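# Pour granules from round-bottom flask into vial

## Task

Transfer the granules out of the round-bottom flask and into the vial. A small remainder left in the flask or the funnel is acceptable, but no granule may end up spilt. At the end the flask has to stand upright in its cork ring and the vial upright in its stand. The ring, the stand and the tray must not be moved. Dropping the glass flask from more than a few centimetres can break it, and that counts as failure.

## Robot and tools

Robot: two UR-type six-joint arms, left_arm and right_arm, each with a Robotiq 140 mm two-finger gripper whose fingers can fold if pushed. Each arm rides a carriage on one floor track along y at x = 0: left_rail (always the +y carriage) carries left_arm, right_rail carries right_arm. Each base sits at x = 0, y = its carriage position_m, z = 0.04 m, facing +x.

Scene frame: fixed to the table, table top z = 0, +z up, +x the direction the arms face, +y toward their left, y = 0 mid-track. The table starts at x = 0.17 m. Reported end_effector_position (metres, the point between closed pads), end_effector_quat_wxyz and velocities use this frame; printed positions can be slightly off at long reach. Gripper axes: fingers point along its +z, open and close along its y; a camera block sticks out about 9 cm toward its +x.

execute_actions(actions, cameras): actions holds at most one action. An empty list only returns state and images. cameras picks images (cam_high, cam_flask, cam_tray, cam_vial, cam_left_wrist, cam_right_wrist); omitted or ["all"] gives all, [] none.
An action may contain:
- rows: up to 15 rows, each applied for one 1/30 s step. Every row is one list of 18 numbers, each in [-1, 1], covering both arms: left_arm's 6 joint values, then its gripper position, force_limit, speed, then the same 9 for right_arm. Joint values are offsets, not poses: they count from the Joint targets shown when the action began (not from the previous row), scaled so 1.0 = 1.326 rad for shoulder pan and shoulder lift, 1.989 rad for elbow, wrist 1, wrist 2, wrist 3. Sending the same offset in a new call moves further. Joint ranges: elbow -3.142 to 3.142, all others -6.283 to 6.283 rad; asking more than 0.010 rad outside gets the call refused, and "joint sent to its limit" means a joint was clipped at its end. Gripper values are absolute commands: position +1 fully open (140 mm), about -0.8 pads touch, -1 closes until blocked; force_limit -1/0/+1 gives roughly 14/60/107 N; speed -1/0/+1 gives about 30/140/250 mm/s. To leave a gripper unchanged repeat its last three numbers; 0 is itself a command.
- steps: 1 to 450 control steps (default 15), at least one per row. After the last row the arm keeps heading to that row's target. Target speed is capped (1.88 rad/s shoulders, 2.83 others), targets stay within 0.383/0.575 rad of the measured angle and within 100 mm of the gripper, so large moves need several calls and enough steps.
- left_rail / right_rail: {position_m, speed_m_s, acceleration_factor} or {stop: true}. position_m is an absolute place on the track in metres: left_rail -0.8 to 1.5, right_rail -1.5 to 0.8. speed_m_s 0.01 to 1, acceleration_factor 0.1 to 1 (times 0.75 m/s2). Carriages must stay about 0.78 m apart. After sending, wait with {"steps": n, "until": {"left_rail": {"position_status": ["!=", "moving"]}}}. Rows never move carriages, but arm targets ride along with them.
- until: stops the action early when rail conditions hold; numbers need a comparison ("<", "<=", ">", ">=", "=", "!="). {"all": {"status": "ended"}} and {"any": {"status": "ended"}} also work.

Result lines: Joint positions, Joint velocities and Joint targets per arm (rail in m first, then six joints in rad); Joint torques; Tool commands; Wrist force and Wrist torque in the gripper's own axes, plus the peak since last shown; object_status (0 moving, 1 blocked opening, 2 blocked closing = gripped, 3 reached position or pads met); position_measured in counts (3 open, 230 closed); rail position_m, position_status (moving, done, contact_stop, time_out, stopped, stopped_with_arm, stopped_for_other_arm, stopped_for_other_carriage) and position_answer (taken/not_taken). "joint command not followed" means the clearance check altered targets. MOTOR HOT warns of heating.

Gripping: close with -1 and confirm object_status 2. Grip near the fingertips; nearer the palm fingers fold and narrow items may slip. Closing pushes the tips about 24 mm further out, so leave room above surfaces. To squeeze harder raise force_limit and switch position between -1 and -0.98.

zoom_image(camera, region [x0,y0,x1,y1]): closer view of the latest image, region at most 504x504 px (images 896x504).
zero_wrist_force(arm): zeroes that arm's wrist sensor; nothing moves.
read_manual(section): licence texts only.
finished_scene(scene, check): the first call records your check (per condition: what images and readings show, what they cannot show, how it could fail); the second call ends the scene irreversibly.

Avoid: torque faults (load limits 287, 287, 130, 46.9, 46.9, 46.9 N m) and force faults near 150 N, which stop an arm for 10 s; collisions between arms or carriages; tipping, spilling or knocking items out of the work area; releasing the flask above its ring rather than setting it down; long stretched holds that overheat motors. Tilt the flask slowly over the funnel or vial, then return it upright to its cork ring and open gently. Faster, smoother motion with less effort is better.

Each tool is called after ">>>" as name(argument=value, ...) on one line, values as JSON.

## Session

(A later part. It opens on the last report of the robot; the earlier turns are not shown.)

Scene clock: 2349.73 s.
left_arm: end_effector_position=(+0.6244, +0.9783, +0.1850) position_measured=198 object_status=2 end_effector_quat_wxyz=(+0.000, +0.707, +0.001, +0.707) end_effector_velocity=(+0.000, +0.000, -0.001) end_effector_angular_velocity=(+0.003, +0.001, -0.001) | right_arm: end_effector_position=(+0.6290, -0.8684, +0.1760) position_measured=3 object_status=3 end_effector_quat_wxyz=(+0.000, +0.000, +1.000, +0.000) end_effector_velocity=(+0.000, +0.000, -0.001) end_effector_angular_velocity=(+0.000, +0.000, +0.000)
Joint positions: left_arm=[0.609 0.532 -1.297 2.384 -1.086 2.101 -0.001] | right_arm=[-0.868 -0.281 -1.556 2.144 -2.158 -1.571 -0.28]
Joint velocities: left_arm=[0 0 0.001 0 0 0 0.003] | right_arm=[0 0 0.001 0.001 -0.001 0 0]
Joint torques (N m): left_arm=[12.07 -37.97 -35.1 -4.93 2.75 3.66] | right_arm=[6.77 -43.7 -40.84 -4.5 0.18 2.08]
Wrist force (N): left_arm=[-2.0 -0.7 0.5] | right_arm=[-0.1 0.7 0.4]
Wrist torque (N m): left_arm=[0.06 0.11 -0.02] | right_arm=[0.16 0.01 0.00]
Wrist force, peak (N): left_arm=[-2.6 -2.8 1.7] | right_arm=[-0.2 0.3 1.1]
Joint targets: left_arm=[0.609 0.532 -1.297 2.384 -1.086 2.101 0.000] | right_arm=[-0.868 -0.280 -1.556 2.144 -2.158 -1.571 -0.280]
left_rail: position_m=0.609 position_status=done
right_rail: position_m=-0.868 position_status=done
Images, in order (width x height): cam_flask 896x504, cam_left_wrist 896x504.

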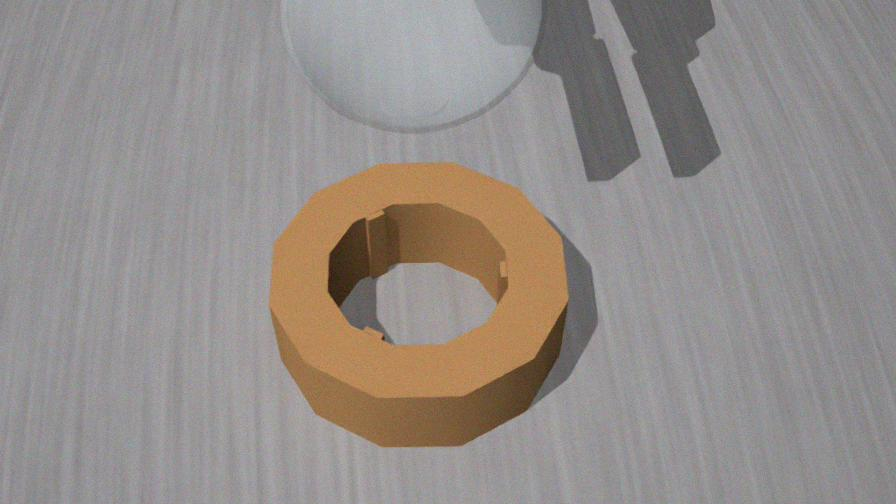

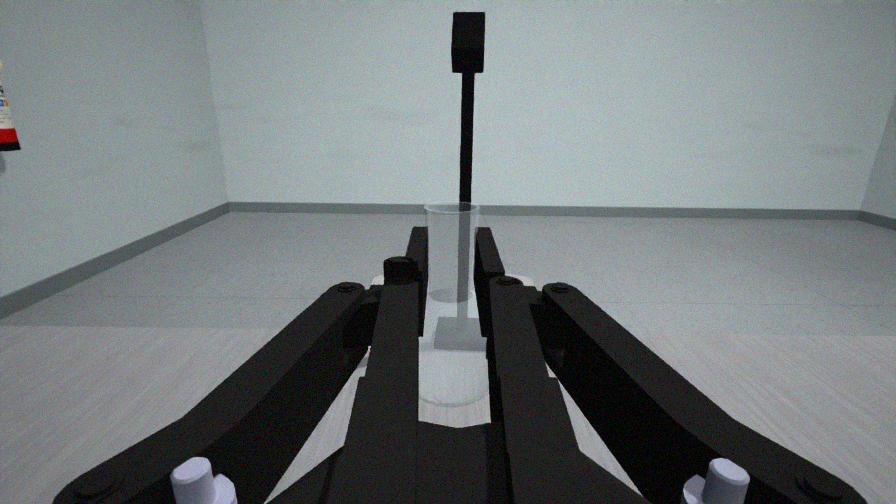

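>>> execute_actions(actions=[{"rows": [[0,0.0003,0,-0.0002,0,0,-1,-0.3,-1,0,0,0,0,0,0,1,1,1],[0,0.0020,0.0001,-0.0015,0,0,-1,-0.3,-1,0,0,0,0,0,0,1,1,1],[0,0.0061,0.0004,-0.0045,0,0,-1,-0.3,-1,0,0,0,0,0,0,1,1,1],[-0.0001,0.0129,0.0008,-0.0095,0,0,-1,-0.3,-1,0,0,0,0,0,0,1,1,1],[-0.0001,0.0222,0.0015,-0.0163,0.0001,0,-1,-0.3,-1,0,0,0,0,0,0,1,1,1],[-0.0002,0.0335,0.0022,-0.0247,0.0001,0,-1,-0.3,-1,0,0,0,0,0,0,1,1,1],[-0.0002,0.0463,0.0030,-0.0341,0.0002,0,-1,-0.3,-1,0,0,0,0,0,0,1,1,1],[-0.0003,0.0594,0.0039,-0.0437,0.0002,0,-1,-0.3,-1,0,0,0,0,0,0,1,1,1],[-0.0003,0.0721,0.0047,-0.0532,0.0003,0,-1,-0.3,-1,0,0,0,0,0,0,1,1,1],[-0.0004,0.0834,0.0055,-0.0615,0.0003,0,-1,-0.3,-1,0,0,0,0,0,0,1,1,1],[-0.0004,0.0927,0.0061,-0.0683,0.0004,0,-1,-0.3,-1,0,0,0,0,0,0,1,1,1],[-0.0005,0.0995,0.0065,-0.0733,0.0004,0,-1,-0.3,-1,0,0,0,0,0,0,1,1,1],[-0.0005,0.1036,0.0068,-0.0764,0.0004,0,-1,-0.3,-1,0,0,0,0,0,0,1,1,1],[-0.0005,0.1053,0.0069,-0.0776,0.0004,0,-1,-0.3,-1,0,0,0,0,0,0,1,1,1],[-0.0005,0.1056,0.0069,-0.0778,0.0004,0,-1,-0.3,-1,0,0,0,0,0,0,1,1,1]], "steps": 18}], cameras=["cam_flask"])

Scene clock: 2388.23 s.
left_arm: end_effector_position=(+0.6248, +0.9777, +0.1218) position_measured=198 object_status=2 end_effector_quat_wxyz=(+0.000, +0.707, +0.000, +0.707) end_effector_velocity=(-0.001, +0.000, -0.002) end_effector_angular_velocity=(+0.000, +0.001, +0.001) | right_arm: end_effector_position=(+0.6290, -0.8684, +0.1760) position_measured=3 object_status=3 end_effector_quat_wxyz=(+0.000, +0.000, +1.000, +0.000) end_effector_velocity=(-0.001, +0.000, +0.000) end_effector_angular_velocity=(+0.000, +0.001, -0.001)
Joint positions: left_arm=[0.609 0.531 -1.158 2.397 -1.241 2.102 0] | right_arm=[-0.868 -0.281 -1.556 2.144 -2.158 -1.571 -0.281]
Joint velocities: left_arm=[0 0 0.003 0.001 -0.004 -0.001 0.001] | right_arm=[0 0 -0.002 0.002 0 0 0]
Joint torques (N m): left_arm=[-12.01 -39.75 -3.75 -4.88 2.74 3.12] | right_arm=[5.76 -44.73 -40.12 -4.67 0.08 1.94]
Wrist force (N): left_arm=[-1.7 -0.7 0.4] | right_arm=[0.0 0.2 0.8]
Wrist torque (N m): left_arm=[0.06 0.06 -0.02] | right_arm=[0.04 0.00 0.01]
Wrist force, peak (N): left_arm=[-3.7 -0.6 0.5] | right_arm=[0.1 0.4 1.0]
Joint targets: left_arm=[0.609 0.531 -1.157 2.397 -1.241 2.102 0.000] | right_arm=[-0.868 -0.280 -1.556 2.144 -2.158 -1.571 -0.280]
left_rail: position_m=0.609 position_status=done
right_rail: position_m=-0.868 position_status=done
Images, in order (width x height): cam_flask 896x504.

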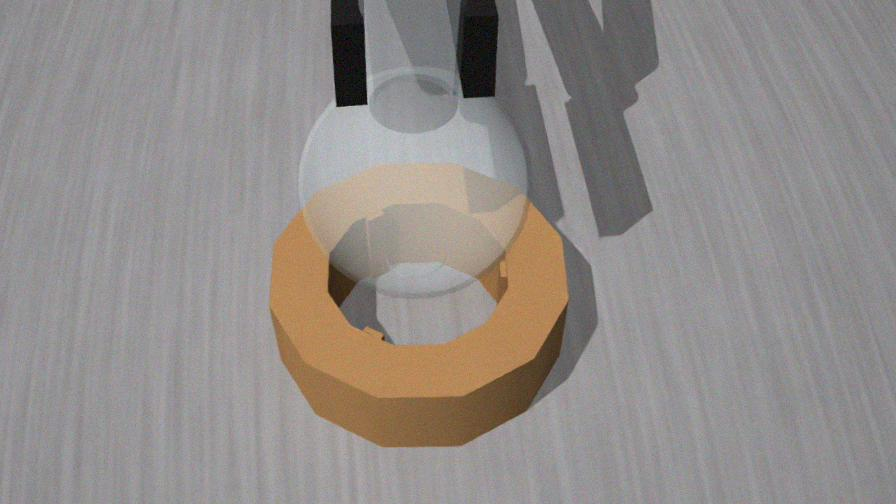

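>>> execute_actions(actions=[{"rows": [[0,0.0001,0,-0.0001,0,0,-1,-0.3,-1,0,0,0,0,0,0,1,1,1],[0,0.0006,0,-0.0004,0,0,-1,-0.3,-1,0,0,0,0,0,0,1,1,1],[0,0.0018,0,-0.0012,0,0,-1,-0.3,-1,0,0,0,0,0,0,1,1,1],[0,0.0038,0.0001,-0.0026,0,0,-1,-0.3,-1,0,0,0,0,0,0,1,1,1],[0,0.0066,0.0001,-0.0045,0,0,-1,-0.3,-1,0,0,0,0,0,0,1,1,1],[0,0.0099,0.0002,-0.0067,0,0,-1,-0.3,-1,0,0,0,0,0,0,1,1,1],[0,0.0137,0.0003,-0.0093,0,0,-1,-0.3,-1,0,0,0,0,0,0,1,1,1],[0,0.0176,0.0003,-0.0119,0,0,-1,-0.3,-1,0,0,0,0,0,0,1,1,1],[0,0.0213,0.0004,-0.0145,0,0,-1,-0.3,-1,0,0,0,0,0,0,1,1,1],[0,0.0247,0.0005,-0.0168,0,0,-1,-0.3,-1,0,0,0,0,0,0,1,1,1],[0,0.0274,0.0005,-0.0186,0,0,-1,-0.3,-1,0,0,0,0,0,0,1,1,1],[0,0.0294,0.0006,-0.0200,0,0,-1,-0.3,-1,0,0,0,0,0,0,1,1,1],[0,0.0307,0.0006,-0.0208,0,0,-1,-0.3,-1,0,0,0,0,0,0,1,1,1],[0,0.0312,0.0006,-0.0211,0,0,-1,-0.3,-1,0,0,0,0,0,0,1,1,1],[0,0.0313,0.0006,-0.0212,0,0,-1,-0.3,-1,0,0,0,0,0,0,1,1,1]], "steps": 18}], cameras=["cam_flask", "cam_left_wrist"])

Scene clock: 2411.93 s.
left_arm: end_effector_position=(+0.6246, +0.9775, +0.1036) position_measured=198 object_status=2 end_effector_quat_wxyz=(+0.000, +0.707, +0.000, +0.707) end_effector_velocity=(+0.000, +0.000, -0.002) end_effector_angular_velocity=(-0.001, +0.000, +0.001) | right_arm: end_effector_position=(+0.6290, -0.8684, +0.1760) position_measured=3 object_status=3 end_effector_quat_wxyz=(+0.000, +0.000, +1.000, +0.000) end_effector_velocity=(+0.000, +0.002, -0.001) end_effector_angular_velocity=(+0.002, +0.001, +0.002)
Joint positions: left_arm=[0.609 0.531 -1.116 2.399 -1.283 2.102 0] | right_arm=[-0.868 -0.281 -1.556 2.144 -2.158 -1.571 -0.28]
Joint velocities: left_arm=[0 -0.001 0.004 0.001 -0.004 -0.001 0] | right_arm=[0 0.002 0.001 0 0 0.002 0]
Joint torques (N m): left_arm=[-11.02 -42.4 -2.64 -5.04 2.44 3.25] | right_arm=[3.81 -44.49 -38.98 -4.61 -0.19 1.78]
Wrist force (N): left_arm=[-2.0 -0.8 0.6] | right_arm=[-0.1 0.7 0.8]
Wrist torque (N m): left_arm=[0.04 0.13 -0.03] | right_arm=[0.15 0.01 0.00]
Wrist force, peak (N): left_arm=[-2.0 -1.1 0.9] | right_arm=[-0.2 0.7 0.8]
Joint targets: left_arm=[0.609 0.531 -1.116 2.399 -1.283 2.102 0.000] | right_arm=[-0.868 -0.280 -1.556 2.144 -2.158 -1.571 -0.280]
left_rail: position_m=0.609 position_status=done
right_rail: position_m=-0.868 position_status=done
Images, in order (width x height): cam_flask 896x504, cam_left_wrist 896x504.

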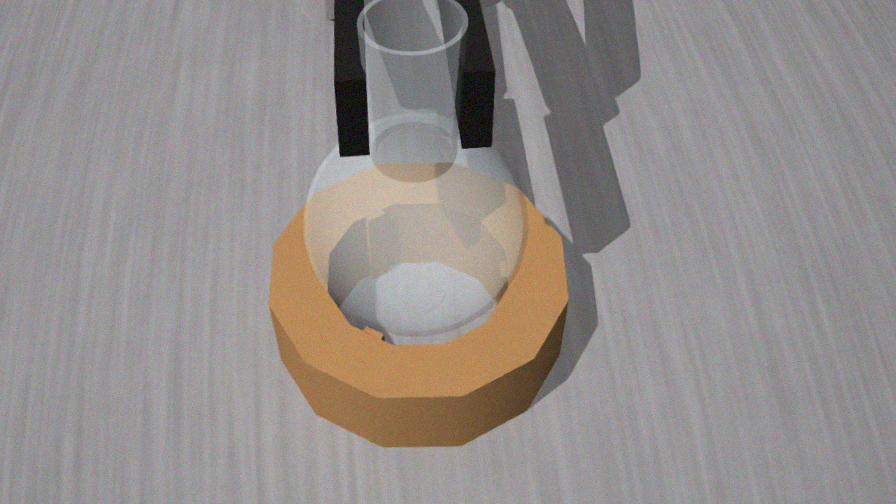

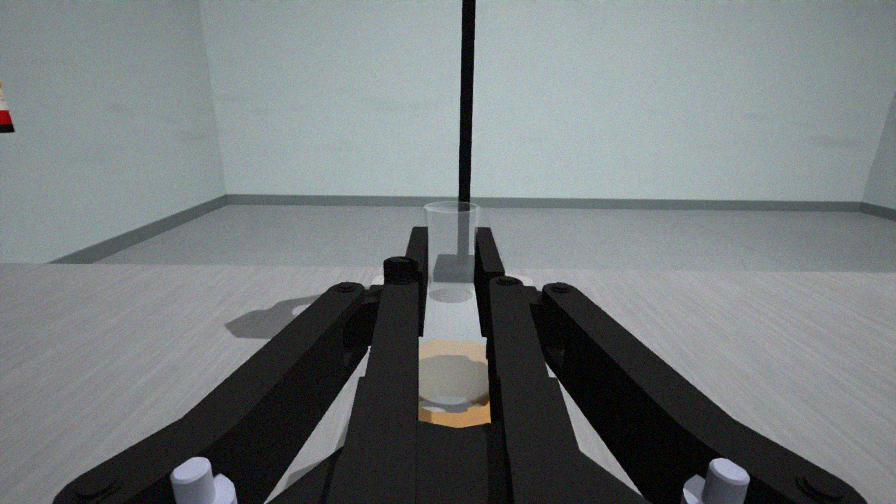

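>>> execute_actions(actions=[{"rows": [[0.00001,0.00008,0,-0.00005,0,0,-1,-0.3,-1,0,0,0,0,0,0,1,1,1],[0.00004,0.00023,-0.00001,-0.00014,0,0,-1,-0.3,-1,0,0,0,0,0,0,1,1,1],[0.00008,0.00046,-0.00002,-0.00029,0,0,-1,-0.3,-1,0,0,0,0,0,0,1,1,1],[0.00014,0.00077,-0.00004,-0.00047,0,0,-1,-0.3,-1,0,0,0,0,0,0,1,1,1],[0.00021,0.00115,-0.00006,-0.00071,0,0,-1,-0.3,-1,0,0,0,0,0,0,1,1,1],[0.00028,0.00154,-0.00008,-0.00094,0,0,-1,-0.3,-1,0,0,0,0,0,0,1,1,1],[0.00035,0.00192,-0.0001,-0.00118,0,0,-1,-0.3,-1,0,0,0,0,0,0,1,1,1],[0.00042,0.00231,-0.00012,-0.00142,0,0,-1,-0.3,-1,0,0,0,0,0,0,1,1,1],[0.00049,0.00269,-0.00014,-0.00165,0,0,-1,-0.3,-1,0,0,0,0,0,0,1,1,1],[0.00056,0.00308,-0.00016,-0.00189,0,0,-1,-0.3,-1,0,0,0,0,0,0,1,1,1],[0.00062,0.00338,-0.00018,-0.00208,0,0,-1,-0.3,-1,0,0,0,0,0,0,1,1,1],[0.00066,0.00362,-0.00019,-0.00222,0,0,-1,-0.3,-1,0,0,0,0,0,0,1,1,1],[0.00069,0.00377,-0.0002,-0.00231,0,0,-1,-0.3,-1,0,0,0,0,0,0,1,1,1],[0.0007,0.00385,-0.0002,-0.00236,0,0,-1,-0.3,-1,0,0,0,0,0,0,1,1,1]], "steps": 17}], cameras=["cam_flask"])

Scene clock: 2438.33 s.
left_arm: end_effector_position=(+0.6245, +0.9782, +0.1013) position_measured=198 object_status=2 end_effector_quat_wxyz=(+0.000, +0.707, +0.000, +0.707) end_effector_velocity=(+0.000, +0.000, -0.001) end_effector_angular_velocity=(-0.002, +0.000, +0.001) | right_arm: end_effector_position=(+0.6290, -0.8684, +0.1760) position_measured=3 object_status=3 end_effector_quat_wxyz=(+0.000, +0.000, +1.000, +0.000) end_effector_velocity=(+0.000, +0.001, +0.000) end_effector_angular_velocity=(+0.000, -0.001, +0.001)
Joint positions: left_arm=[0.609 0.532 -1.111 2.398 -1.288 2.102 0] | right_arm=[-0.868 -0.281 -1.556 2.144 -2.158 -1.571 -0.281]
Joint velocities: left_arm=[0 0.001 0.001 0 -0.001 0 -0.002] | right_arm=[0 0.001 0 0 -0.001 0 0]
Joint torques (N m): left_arm=[14.41 -47.23 -26.41 -5.08 2.07 3.07] | right_arm=[6.71 -45.85 -41.09 -4.69 -0.66 2.6]
Wrist force (N): left_arm=[-1.4 -0.6 0.3] | right_arm=[0.0 0.2 0.9]
Wrist torque (N m): left_arm=[0.05 0.11 -0.03] | right_arm=[0.05 -0.02 0.00]
Wrist force, peak (N): left_arm=[-1.9 -1.1 0.9] | right_arm=[-0.2 0.8 0.9]
Joint targets: left_arm=[0.609 0.532 -1.111 2.398 -1.288 2.102 0.000] | right_arm=[-0.868 -0.280 -1.556 2.144 -2.158 -1.571 -0.280]
left_rail: position_m=0.609 position_status=done
right_rail: position_m=-0.868 position_status=done
Images, in order (width x height): cam_flask 896x504.

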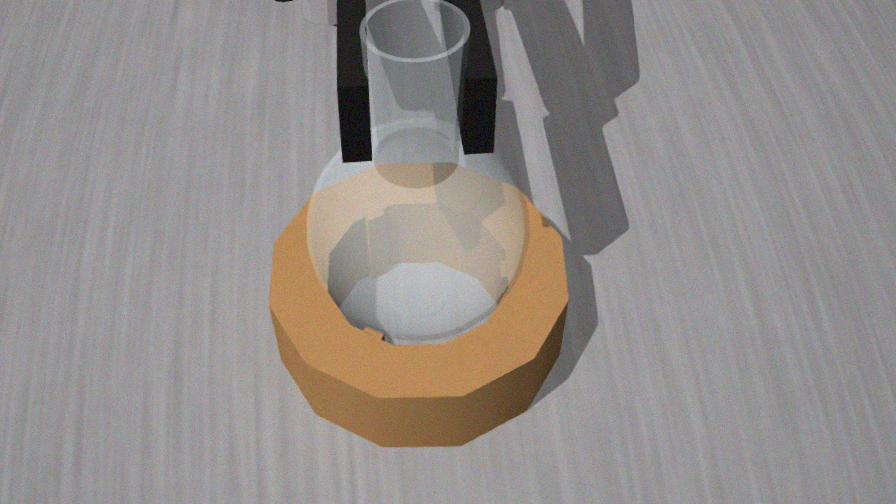

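>>> execute_actions(actions=[{"rows": [[0,0.0001,0,-0.00007,0,0,-1,-0.3,-1,0,0,0,0,0,0,1,1,1],[0,0.0002,0,-0.00014,0,0,-1,-0.3,-1,0,0,0,0,0,0,1,1,1],[0,0.0003,0,-0.00021,0,0,-1,-0.3,-1,0,0,0,0,0,0,1,1,1],[0,0.0004,0,-0.00028,0,0,-1,-0.3,-1,0,0,0,0,0,0,1,1,1],[0,0.0005,0,-0.00035,0,0,-1,-0.3,-1,0,0,0,0,0,0,1,1,1]], "steps": 8}], cameras=[])

Scene clock: 2450.97 s.
left_arm: end_effector_position=(+0.6245, +0.9783, +0.1010) position_measured=198 object_status=2 end_effector_quat_wxyz=(+0.000, +0.707, +0.000, +0.707) end_effector_velocity=(+0.000, -0.001, +0.000) end_effector_angular_velocity=(-0.001, +0.000, -0.002) | right_arm: end_effector_position=(+0.6290, -0.8684, +0.1760) position_measured=3 object_status=3 end_effector_quat_wxyz=(+0.000, +0.000, +1.000, +0.000) end_effector_velocity=(+0.000, +0.000, +0.000) end_effector_angular_velocity=(+0.000, +0.000, +0.000)
Joint positions: left_arm=[0.609 0.532 -1.11 2.398 -1.289 2.102 0] | right_arm=[-0.868 -0.281 -1.556 2.144 -2.158 -1.571 -0.281]
Joint velocities: left_arm=[0 0 0 0 0 0.002 -0.001] | right_arm=[0 0 0 -0.001 0.001 0 0]
Joint torques (N m): left_arm=[12.85 -44.79 -17.6 -4.61 1.74 3.26] | right_arm=[5.67 -46.21 -41.57 -4.75 -0.19 2.17]
Wrist force (N): left_arm=[0.1 -0.4 0.4] | right_arm=[0.0 0.3 0.7]
Wrist torque (N m): left_arm=[0.07 0.07 -0.02] | right_arm=[0.08 -0.02 0.01]
Wrist force, peak (N): left_arm=[-1.7 -0.7 0.7] | right_arm=[-0.2 0.7 0.9]
Joint targets: left_arm=[0.609 0.532 -1.110 2.398 -1.289 2.102 0.000] | right_arm=[-0.868 -0.280 -1.556 2.144 -2.158 -1.571 -0.280]
left_rail: position_m=0.609 position_status=done
right_rail: position_m=-0.868 position_status=done
No camera images: "cameras" was empty.

>>> execute_actions(actions=[{"rows": [[0,0,0,0,0,0,-0.2,-0.3,-1,0,0,0,0,0,0,1,1,1]], "steps": 28}], cameras=["cam_flask", "cam_left_wrist"])

Scene clock: 2461.53 s.
left_arm: end_effector_position=(+0.6245, +0.9783, +0.1010) position_measured=154 object_status=3 end_effector_quat_wxyz=(+0.000, +0.707, +0.000, +0.707) end_effector_velocity=(+0.000, +0.000, +0.000) end_effector_angular_velocity=(-0.001, +0.000, +0.001) | right_arm: end_effector_position=(+0.6290, -0.8684, +0.1760) position_measured=3 object_status=3 end_effector_quat_wxyz=(+0.000, +0.000, +1.000, +0.000) end_effector_velocity=(+0.000, -0.001, +0.001) end_effector_angular_velocity=(+0.000, -0.002, -0.002)
Joint positions: left_arm=[0.609 0.532 -1.11 2.398 -1.289 2.102 0] | right_arm=[-0.868 -0.281 -1.556 2.144 -2.158 -1.571 -0.28]
Joint velocities: left_arm=[0 0.001 0 0 0 0 -0.001] | right_arm=[0 -0.002 -0.002 0 0 0.001 0]
Joint torques (N m): left_arm=[11.27 -48.57 -7.16 -2.88 1.18 3] | right_arm=[5.52 -45.95 -42.18 -5.22 -0.47 2.02]
Wrist force (N): left_arm=[-1.4 -0.7 0.5] | right_arm=[-0.2 0.4 0.5]
Wrist torque (N m): left_arm=[0.06 0.13 -0.03] | right_arm=[0.08 0.04 0.00]
Wrist force, peak (N): left_arm=[-1.2 -0.9 0.9] | right_arm=[0.2 0.5 0.9]
Joint targets: left_arm=[0.609 0.532 -1.110 2.398 -1.289 2.102 0.000] | right_arm=[-0.868 -0.280 -1.556 2.144 -2.158 -1.571 -0.280]
left_rail: position_m=0.609 position_status=done
right_rail: position_m=-0.868 position_status=done
Images, in order (width x height): cam_flask 896x504, cam_left_wrist 896x504.

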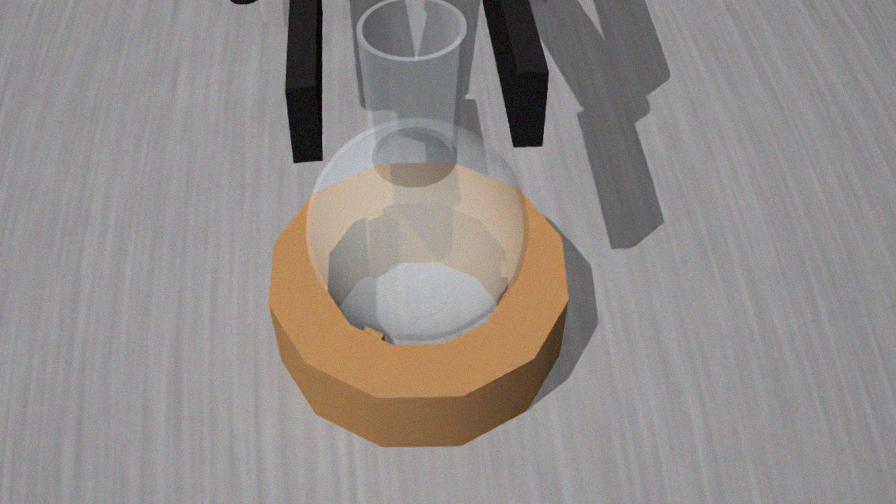

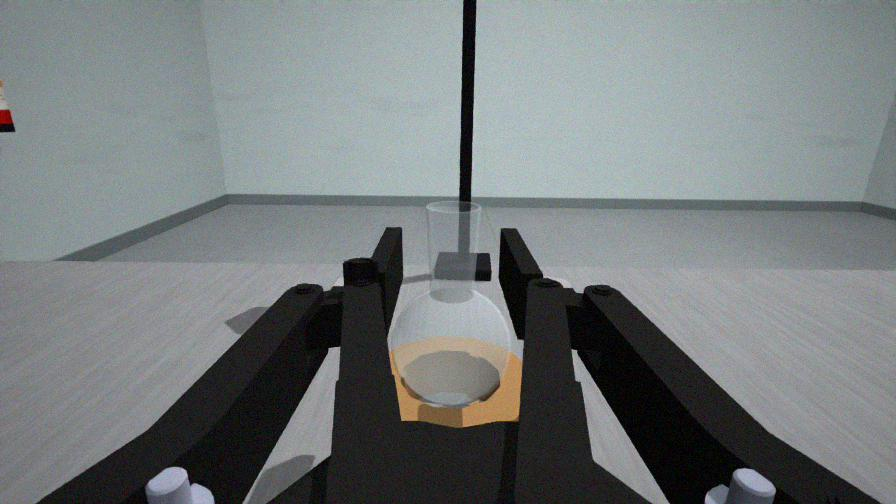

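>>> execute_actions(actions=[{"rows": [[0.0003,-0.0001,0.0002,-0.0001,0.0002,0,-0.2,-0.3,-1,0,0,0,0,0,0,1,1,1],[0.0020,-0.0005,0.0010,-0.0007,0.0013,0,-0.2,-0.3,-1,0,0,0,0,0,0,1,1,1],[0.0062,-0.0016,0.0031,-0.0020,0.0041,0,-0.2,-0.3,-1,0,0,0,0,0,0,1,1,1],[0.0130,-0.0034,0.0064,-0.0042,0.0086,0,-0.2,-0.3,-1,0,0,0,0,0,0,1,1,1],[0.0223,-0.0058,0.0111,-0.0072,0.0149,0,-0.2,-0.3,-1,0,0,0,0,0,0,1,1,1],[0.0336,-0.0088,0.0167,-0.0109,0.0224,0,-0.2,-0.3,-1,0,0,0,0,0,0,1,1,1],[0.0465,-0.0121,0.0231,-0.0150,0.0310,0,-0.2,-0.3,-1,0,0,0,0,0,0,1,1,1],[0.0597,-0.0155,0.0296,-0.0193,0.0398,0,-0.2,-0.3,-1,0,0,0,0,0,0,1,1,1],[0.0725,-0.0189,0.0360,-0.0234,0.0483,0,-0.2,-0.3,-1,0,0,0,0,0,0,1,1,1],[0.0839,-0.0218,0.0416,-0.0271,0.0559,0,-0.2,-0.3,-1,0,0,0,0,0,0,1,1,1],[0.0932,-0.0243,0.0463,-0.0301,0.0621,0,-0.2,-0.3,-1,0,0,0,0,0,0,1,1,1],[0.1000,-0.0260,0.0496,-0.0323,0.0667,0,-0.2,-0.3,-1,0,0,0,0,0,0,1,1,1],[0.1041,-0.0271,0.0517,-0.0336,0.0694,0,-0.2,-0.3,-1,0,0,0,0,0,0,1,1,1],[0.1058,-0.0276,0.0525,-0.0342,0.0706,0,-0.2,-0.3,-1,0,0,0,0,0,0,1,1,1],[0.1061,-0.0276,0.0527,-0.0343,0.0708,0,-0.2,-0.3,-1,0,0,0,0,0,0,1,1,1]], "steps": 18}], cameras=["cam_high", "cam_flask", "cam_tray", "cam_vial", "cam_left_wrist"])

Scene clock: 2539.50 s.
left_arm: end_effector_position=(+0.5248, +0.9782, +0.1010) position_measured=154 object_status=3 end_effector_quat_wxyz=(+0.000, +0.707, +0.000, +0.707) end_effector_velocity=(-0.003, +0.001, +0.000) end_effector_angular_velocity=(+0.000, +0.000, +0.002) | right_arm: end_effector_position=(+0.6290, -0.8684, +0.1760) position_measured=3 object_status=3 end_effector_quat_wxyz=(+0.000, +0.000, +1.000, +0.000) end_effector_velocity=(+0.001, -0.001, +0.001) end_effector_angular_velocity=(-0.001, -0.001, +0.000)
Joint positions: left_arm=[0.609 0.672 -1.147 2.503 -1.357 2.243 0] | right_arm=[-0.868 -0.281 -1.556 2.144 -2.158 -1.571 -0.28]
Joint velocities: left_arm=[0 0.004 -0.001 0.003 -0.002 0.002 0] | right_arm=[0 0 0 -0.001 0 -0.001 -0.001]
Joint torques (N m): left_arm=[14.96 -63.74 -0.84 -4.27 2.82 2.91] | right_arm=[7.83 -42.11 -40.85 -4.48 -0.15 2.02]
Wrist force (N): left_arm=[-1.2 -0.9 0.2] | right_arm=[0.0 0.7 0.5]
Wrist torque (N m): left_arm=[-0.03 0.12 -0.04] | right_arm=[0.15 0.00 0.00]
Wrist force, peak (N): left_arm=[-1.6 -0.3 3.3] | right_arm=[-0.1 0.5 1.1]
Joint targets: left_arm=[0.609 0.673 -1.147 2.503 -1.357 2.243 0.000] | right_arm=[-0.868 -0.280 -1.556 2.144 -2.158 -1.571 -0.280]
left_rail: position_m=0.609 position_status=done
right_rail: position_m=-0.868 position_status=done
Images, in order (width x height): cam_high 896x504, cam_flask 896x504, cam_tray 896x504, cam_vial 896x504, cam_left_wrist 896x504.

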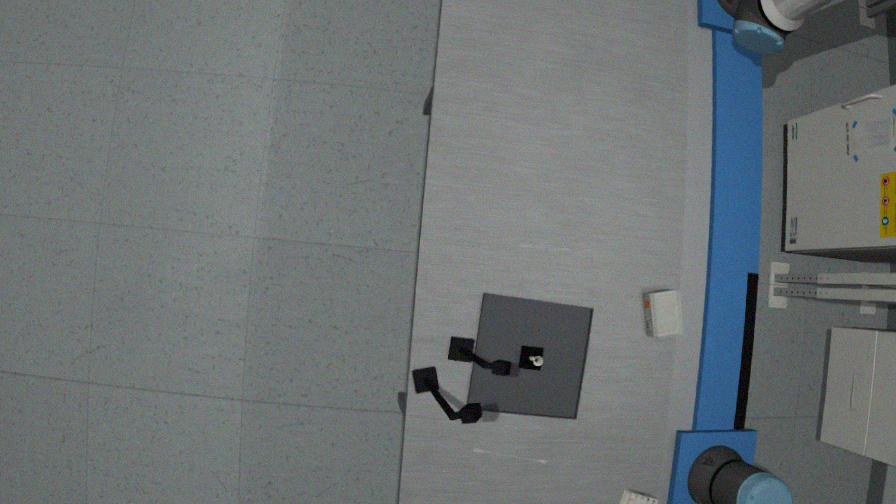

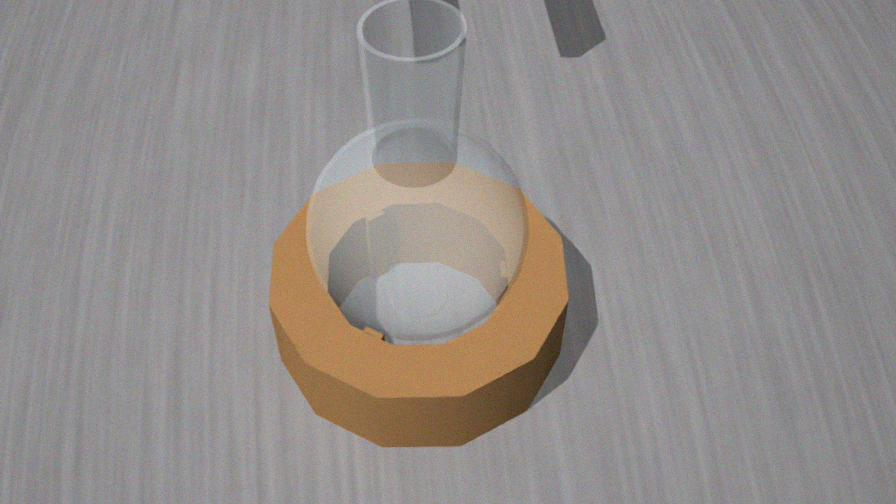

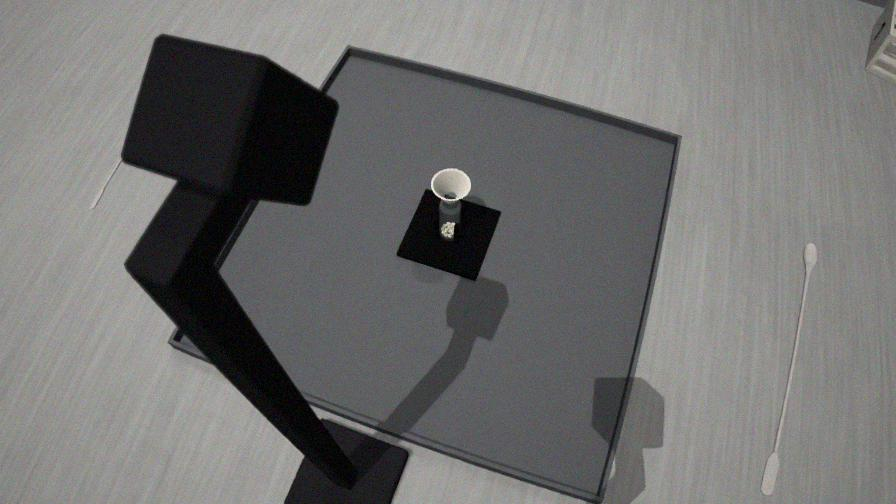

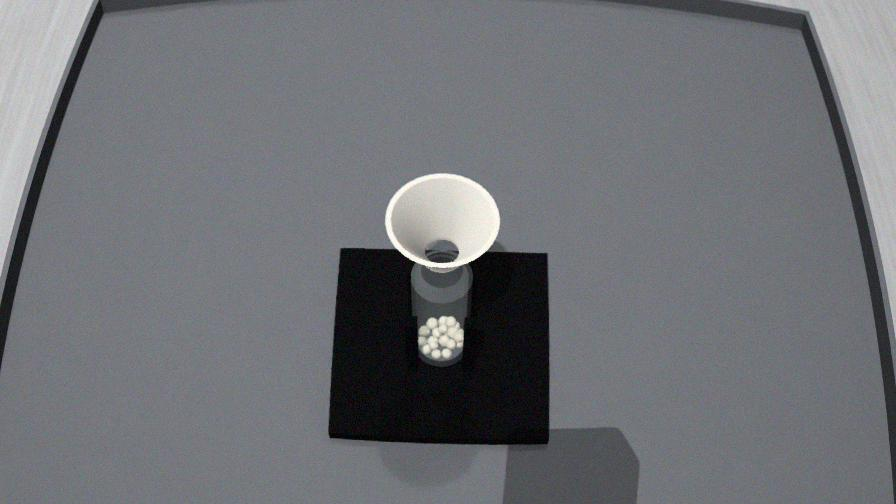

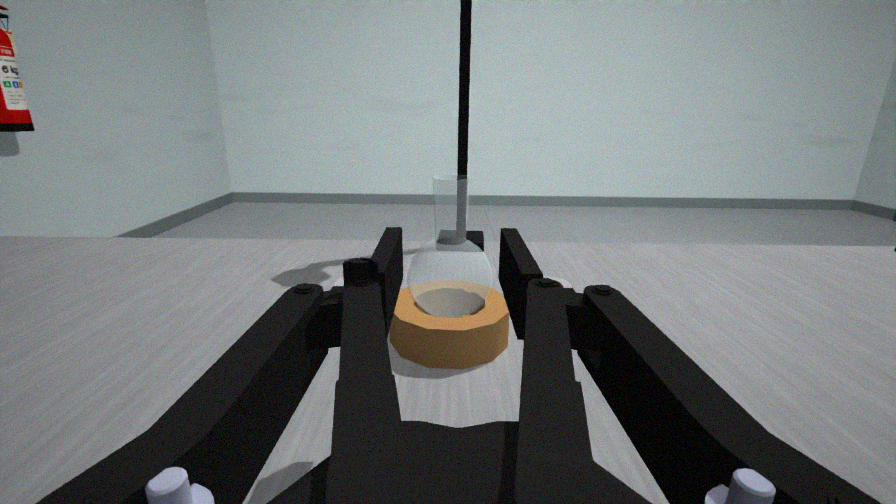

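>>> zoom_image(camera="cam_vial", region=[320, 160, 560, 460])

>>> zoom_image(camera="cam_flask", region=[250, 0, 610, 460])

>>> zoom_image(camera="cam_tray", region=[160, 30, 664, 504])

>>> zoom_image(camera="cam_left_wrist", region=[340, 150, 560, 400])

Scaled by 1.680 from the camera's 896x504 image, which has a finer 1280x720 frame.

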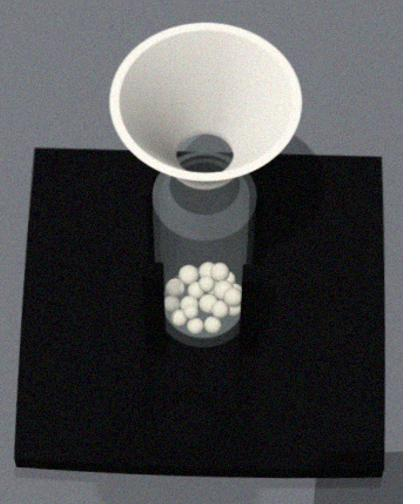

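Scaled by 1.096 from the camera's 896x504 image, which has a finer 1280x720 frame.

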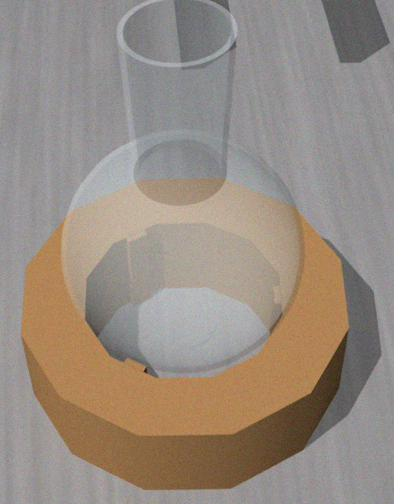

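Scaled by 1.000.

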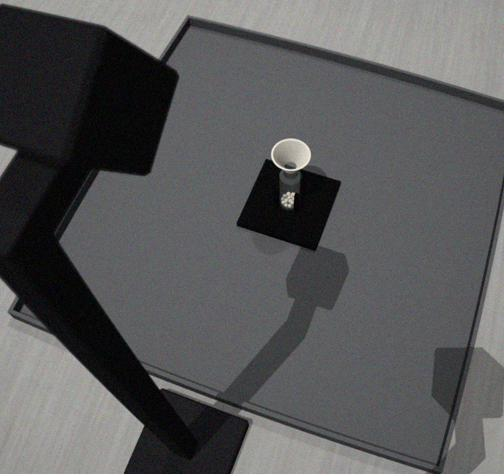

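Scaled by 2.016 from the camera's 896x504 image, which has a finer 1280x720 frame.

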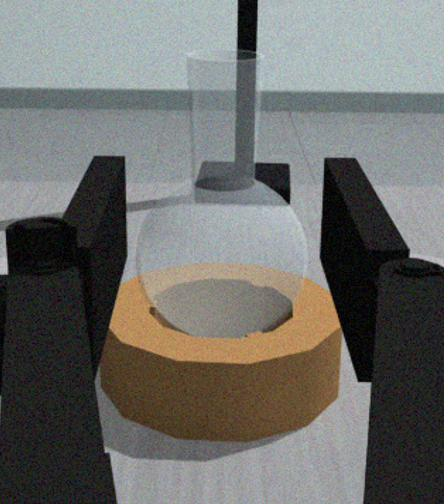

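>>> finished_scene(scene=1, check="Granules in vial: cam_vial zoom shows about 19-20 granules lying in the bottom of the vial, funnel cone and hole empty; the flask bulb and neck show no granule in cam_flask and cam_left_wrist. A granule hidden behind the bracket or in the flask cannot be excluded fully, but a few may stay behind. Spilt: cam_vial and cam_tray show no white granule on the stand plate, the tray floor or the table round it; one hidden behind the stand could be missed by a single camera but two views agree. Flask: cam_flask and the wrist camera show it upright, seated in the cork ring, released, gripper retreated by 100 mm. Vial: upright in its stand with the funnel on it, unchanged from before the pour. Ring, stand and tray: same image positions as before (ring in cam_flask, stand and tray in cam_vial/cam_tray); the flask was lowered with under 1 N of push. Nothing knocked over, no faults.")

This call ended nothing. Check each condition that your pictures could not show: look closer or test it, and mend what is not met. Then call finished_scene again.

>>> execute_actions(actions=[], cameras=["cam_high", "cam_flask", "cam_vial"])

>>> zoom_image(camera="cam_high", region=[460, 280, 610, 430])

>>> zoom_image(camera="cam_vial", region=[400, 290, 484, 374])

Scene clock: 2558.90 s.
left_arm: end_effector_position=(+0.5245, +0.9782, +0.1010) position_measured=154 object_status=3 end_effector_quat_wxyz=(+0.000, +0.707, +0.000, +0.707) end_effector_velocity=(+0.000, +0.000, +0.000) end_effector_angular_velocity=(+0.001, +0.000, +0.000) | right_arm: end_effector_position=(+0.6290, -0.8684, +0.1760) position_measured=3 object_status=3 end_effector_quat_wxyz=(+0.000, +0.000, +1.000, +0.000) end_effector_velocity=(+0.000, +0.000, +0.001) end_effector_angular_velocity=(+0.000, -0.002, +0.000)
Joint positions: left_arm=[0.609 0.673 -1.147 2.503 -1.357 2.243 0] | right_arm=[-0.868 -0.281 -1.556 2.144 -2.158 -1.571 -0.281]
Joint velocities: left_arm=[0 -0.001 0 0 0 0 0.001] | right_arm=[0 0 -0.002 -0.001 0.001 0.001 0]
Joint torques (N m): left_arm=[13.49 -62.47 -4.69 -3.63 2.55 2.93] | right_arm=[6.71 -43.76 -40.54 -5.07 -0.36 2.39]
Wrist force (N): left_arm=[-1.4 -0.7 0.7] | right_arm=[0.0 0.4 0.8]
Wrist torque (N m): left_arm=[0.02 0.14 -0.04] | right_arm=[0.08 -0.01 0.00]
Wrist force, peak (N): left_arm=[-1.4 -1.2 0.8] | right_arm=[0.0 0.4 1.1]
Joint targets: left_arm=[0.609 0.673 -1.147 2.503 -1.357 2.243 0.000] | right_arm=[-0.868 -0.280 -1.556 2.144 -2.158 -1.571 -0.280]
Tool commands: left_gripper/position=-0.2 left_gripper/force_limit=-0.3 left_gripper/speed=-1.0 right_gripper/position=+1.0 right_gripper/force_limit=+1.0 right_gripper/speed=+1.0
left_rail: position_m=0.609 position_status=done
right_rail: position_m=-0.868 position_status=done
Images, in order (width x height): cam_high 896x504, cam_flask 896x504, cam_vial 896x504.

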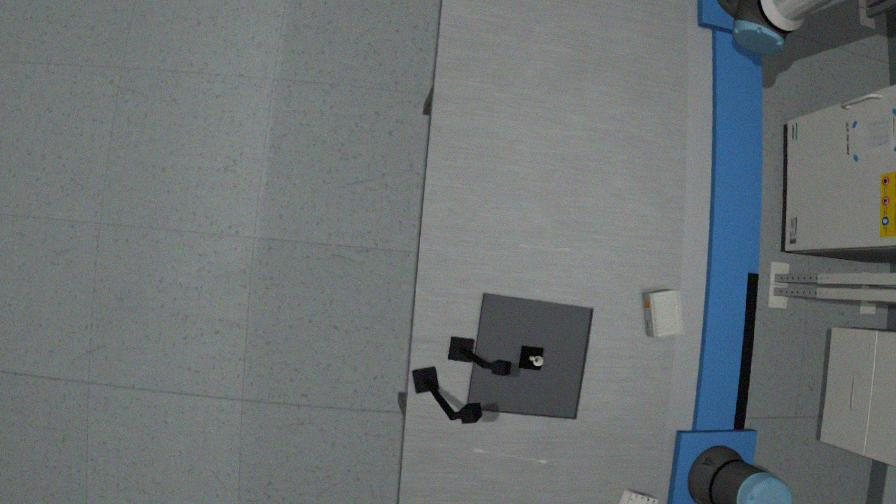

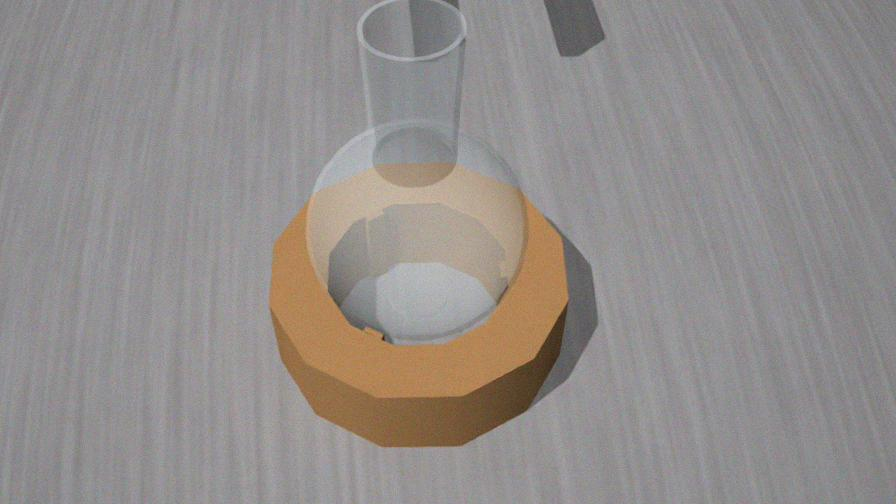

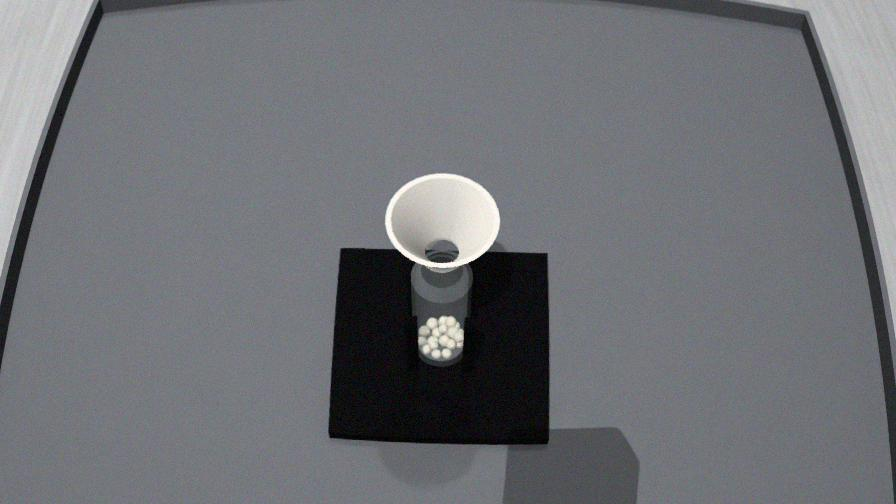

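Scaled by 3.360 from the camera's 896x504 image, which has a finer 1280x720 frame.

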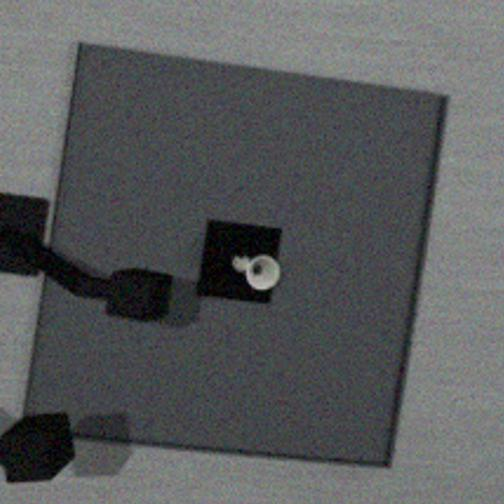

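Scaled by 6.000 from the camera's 896x504 image, which has a finer 1280x720 frame.

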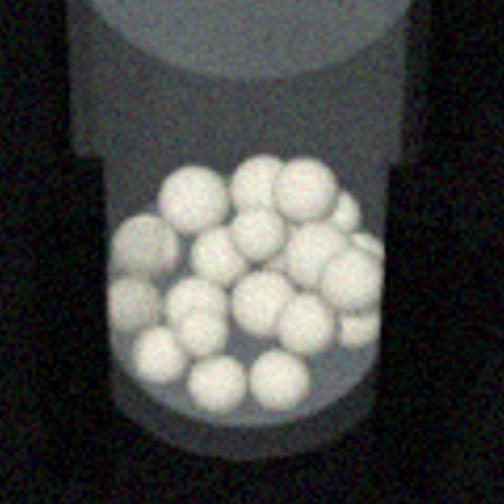

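>>> finished_scene(scene=1, check="Second look: granules (19-20 visible) all in the vial in cam_vial, funnel empty, flask empty in cam_flask; cam_high, cam_vial and cam_tray show clean tray and table with no spilt granule. Flask upright and seated in the cork ring, released and untouched; vial upright in its stand. Ring, stand and tray in the same image positions as at the start. Robot at rest 100 mm clear of the flask, both carriages standing.")

The scene is finished: the task was done.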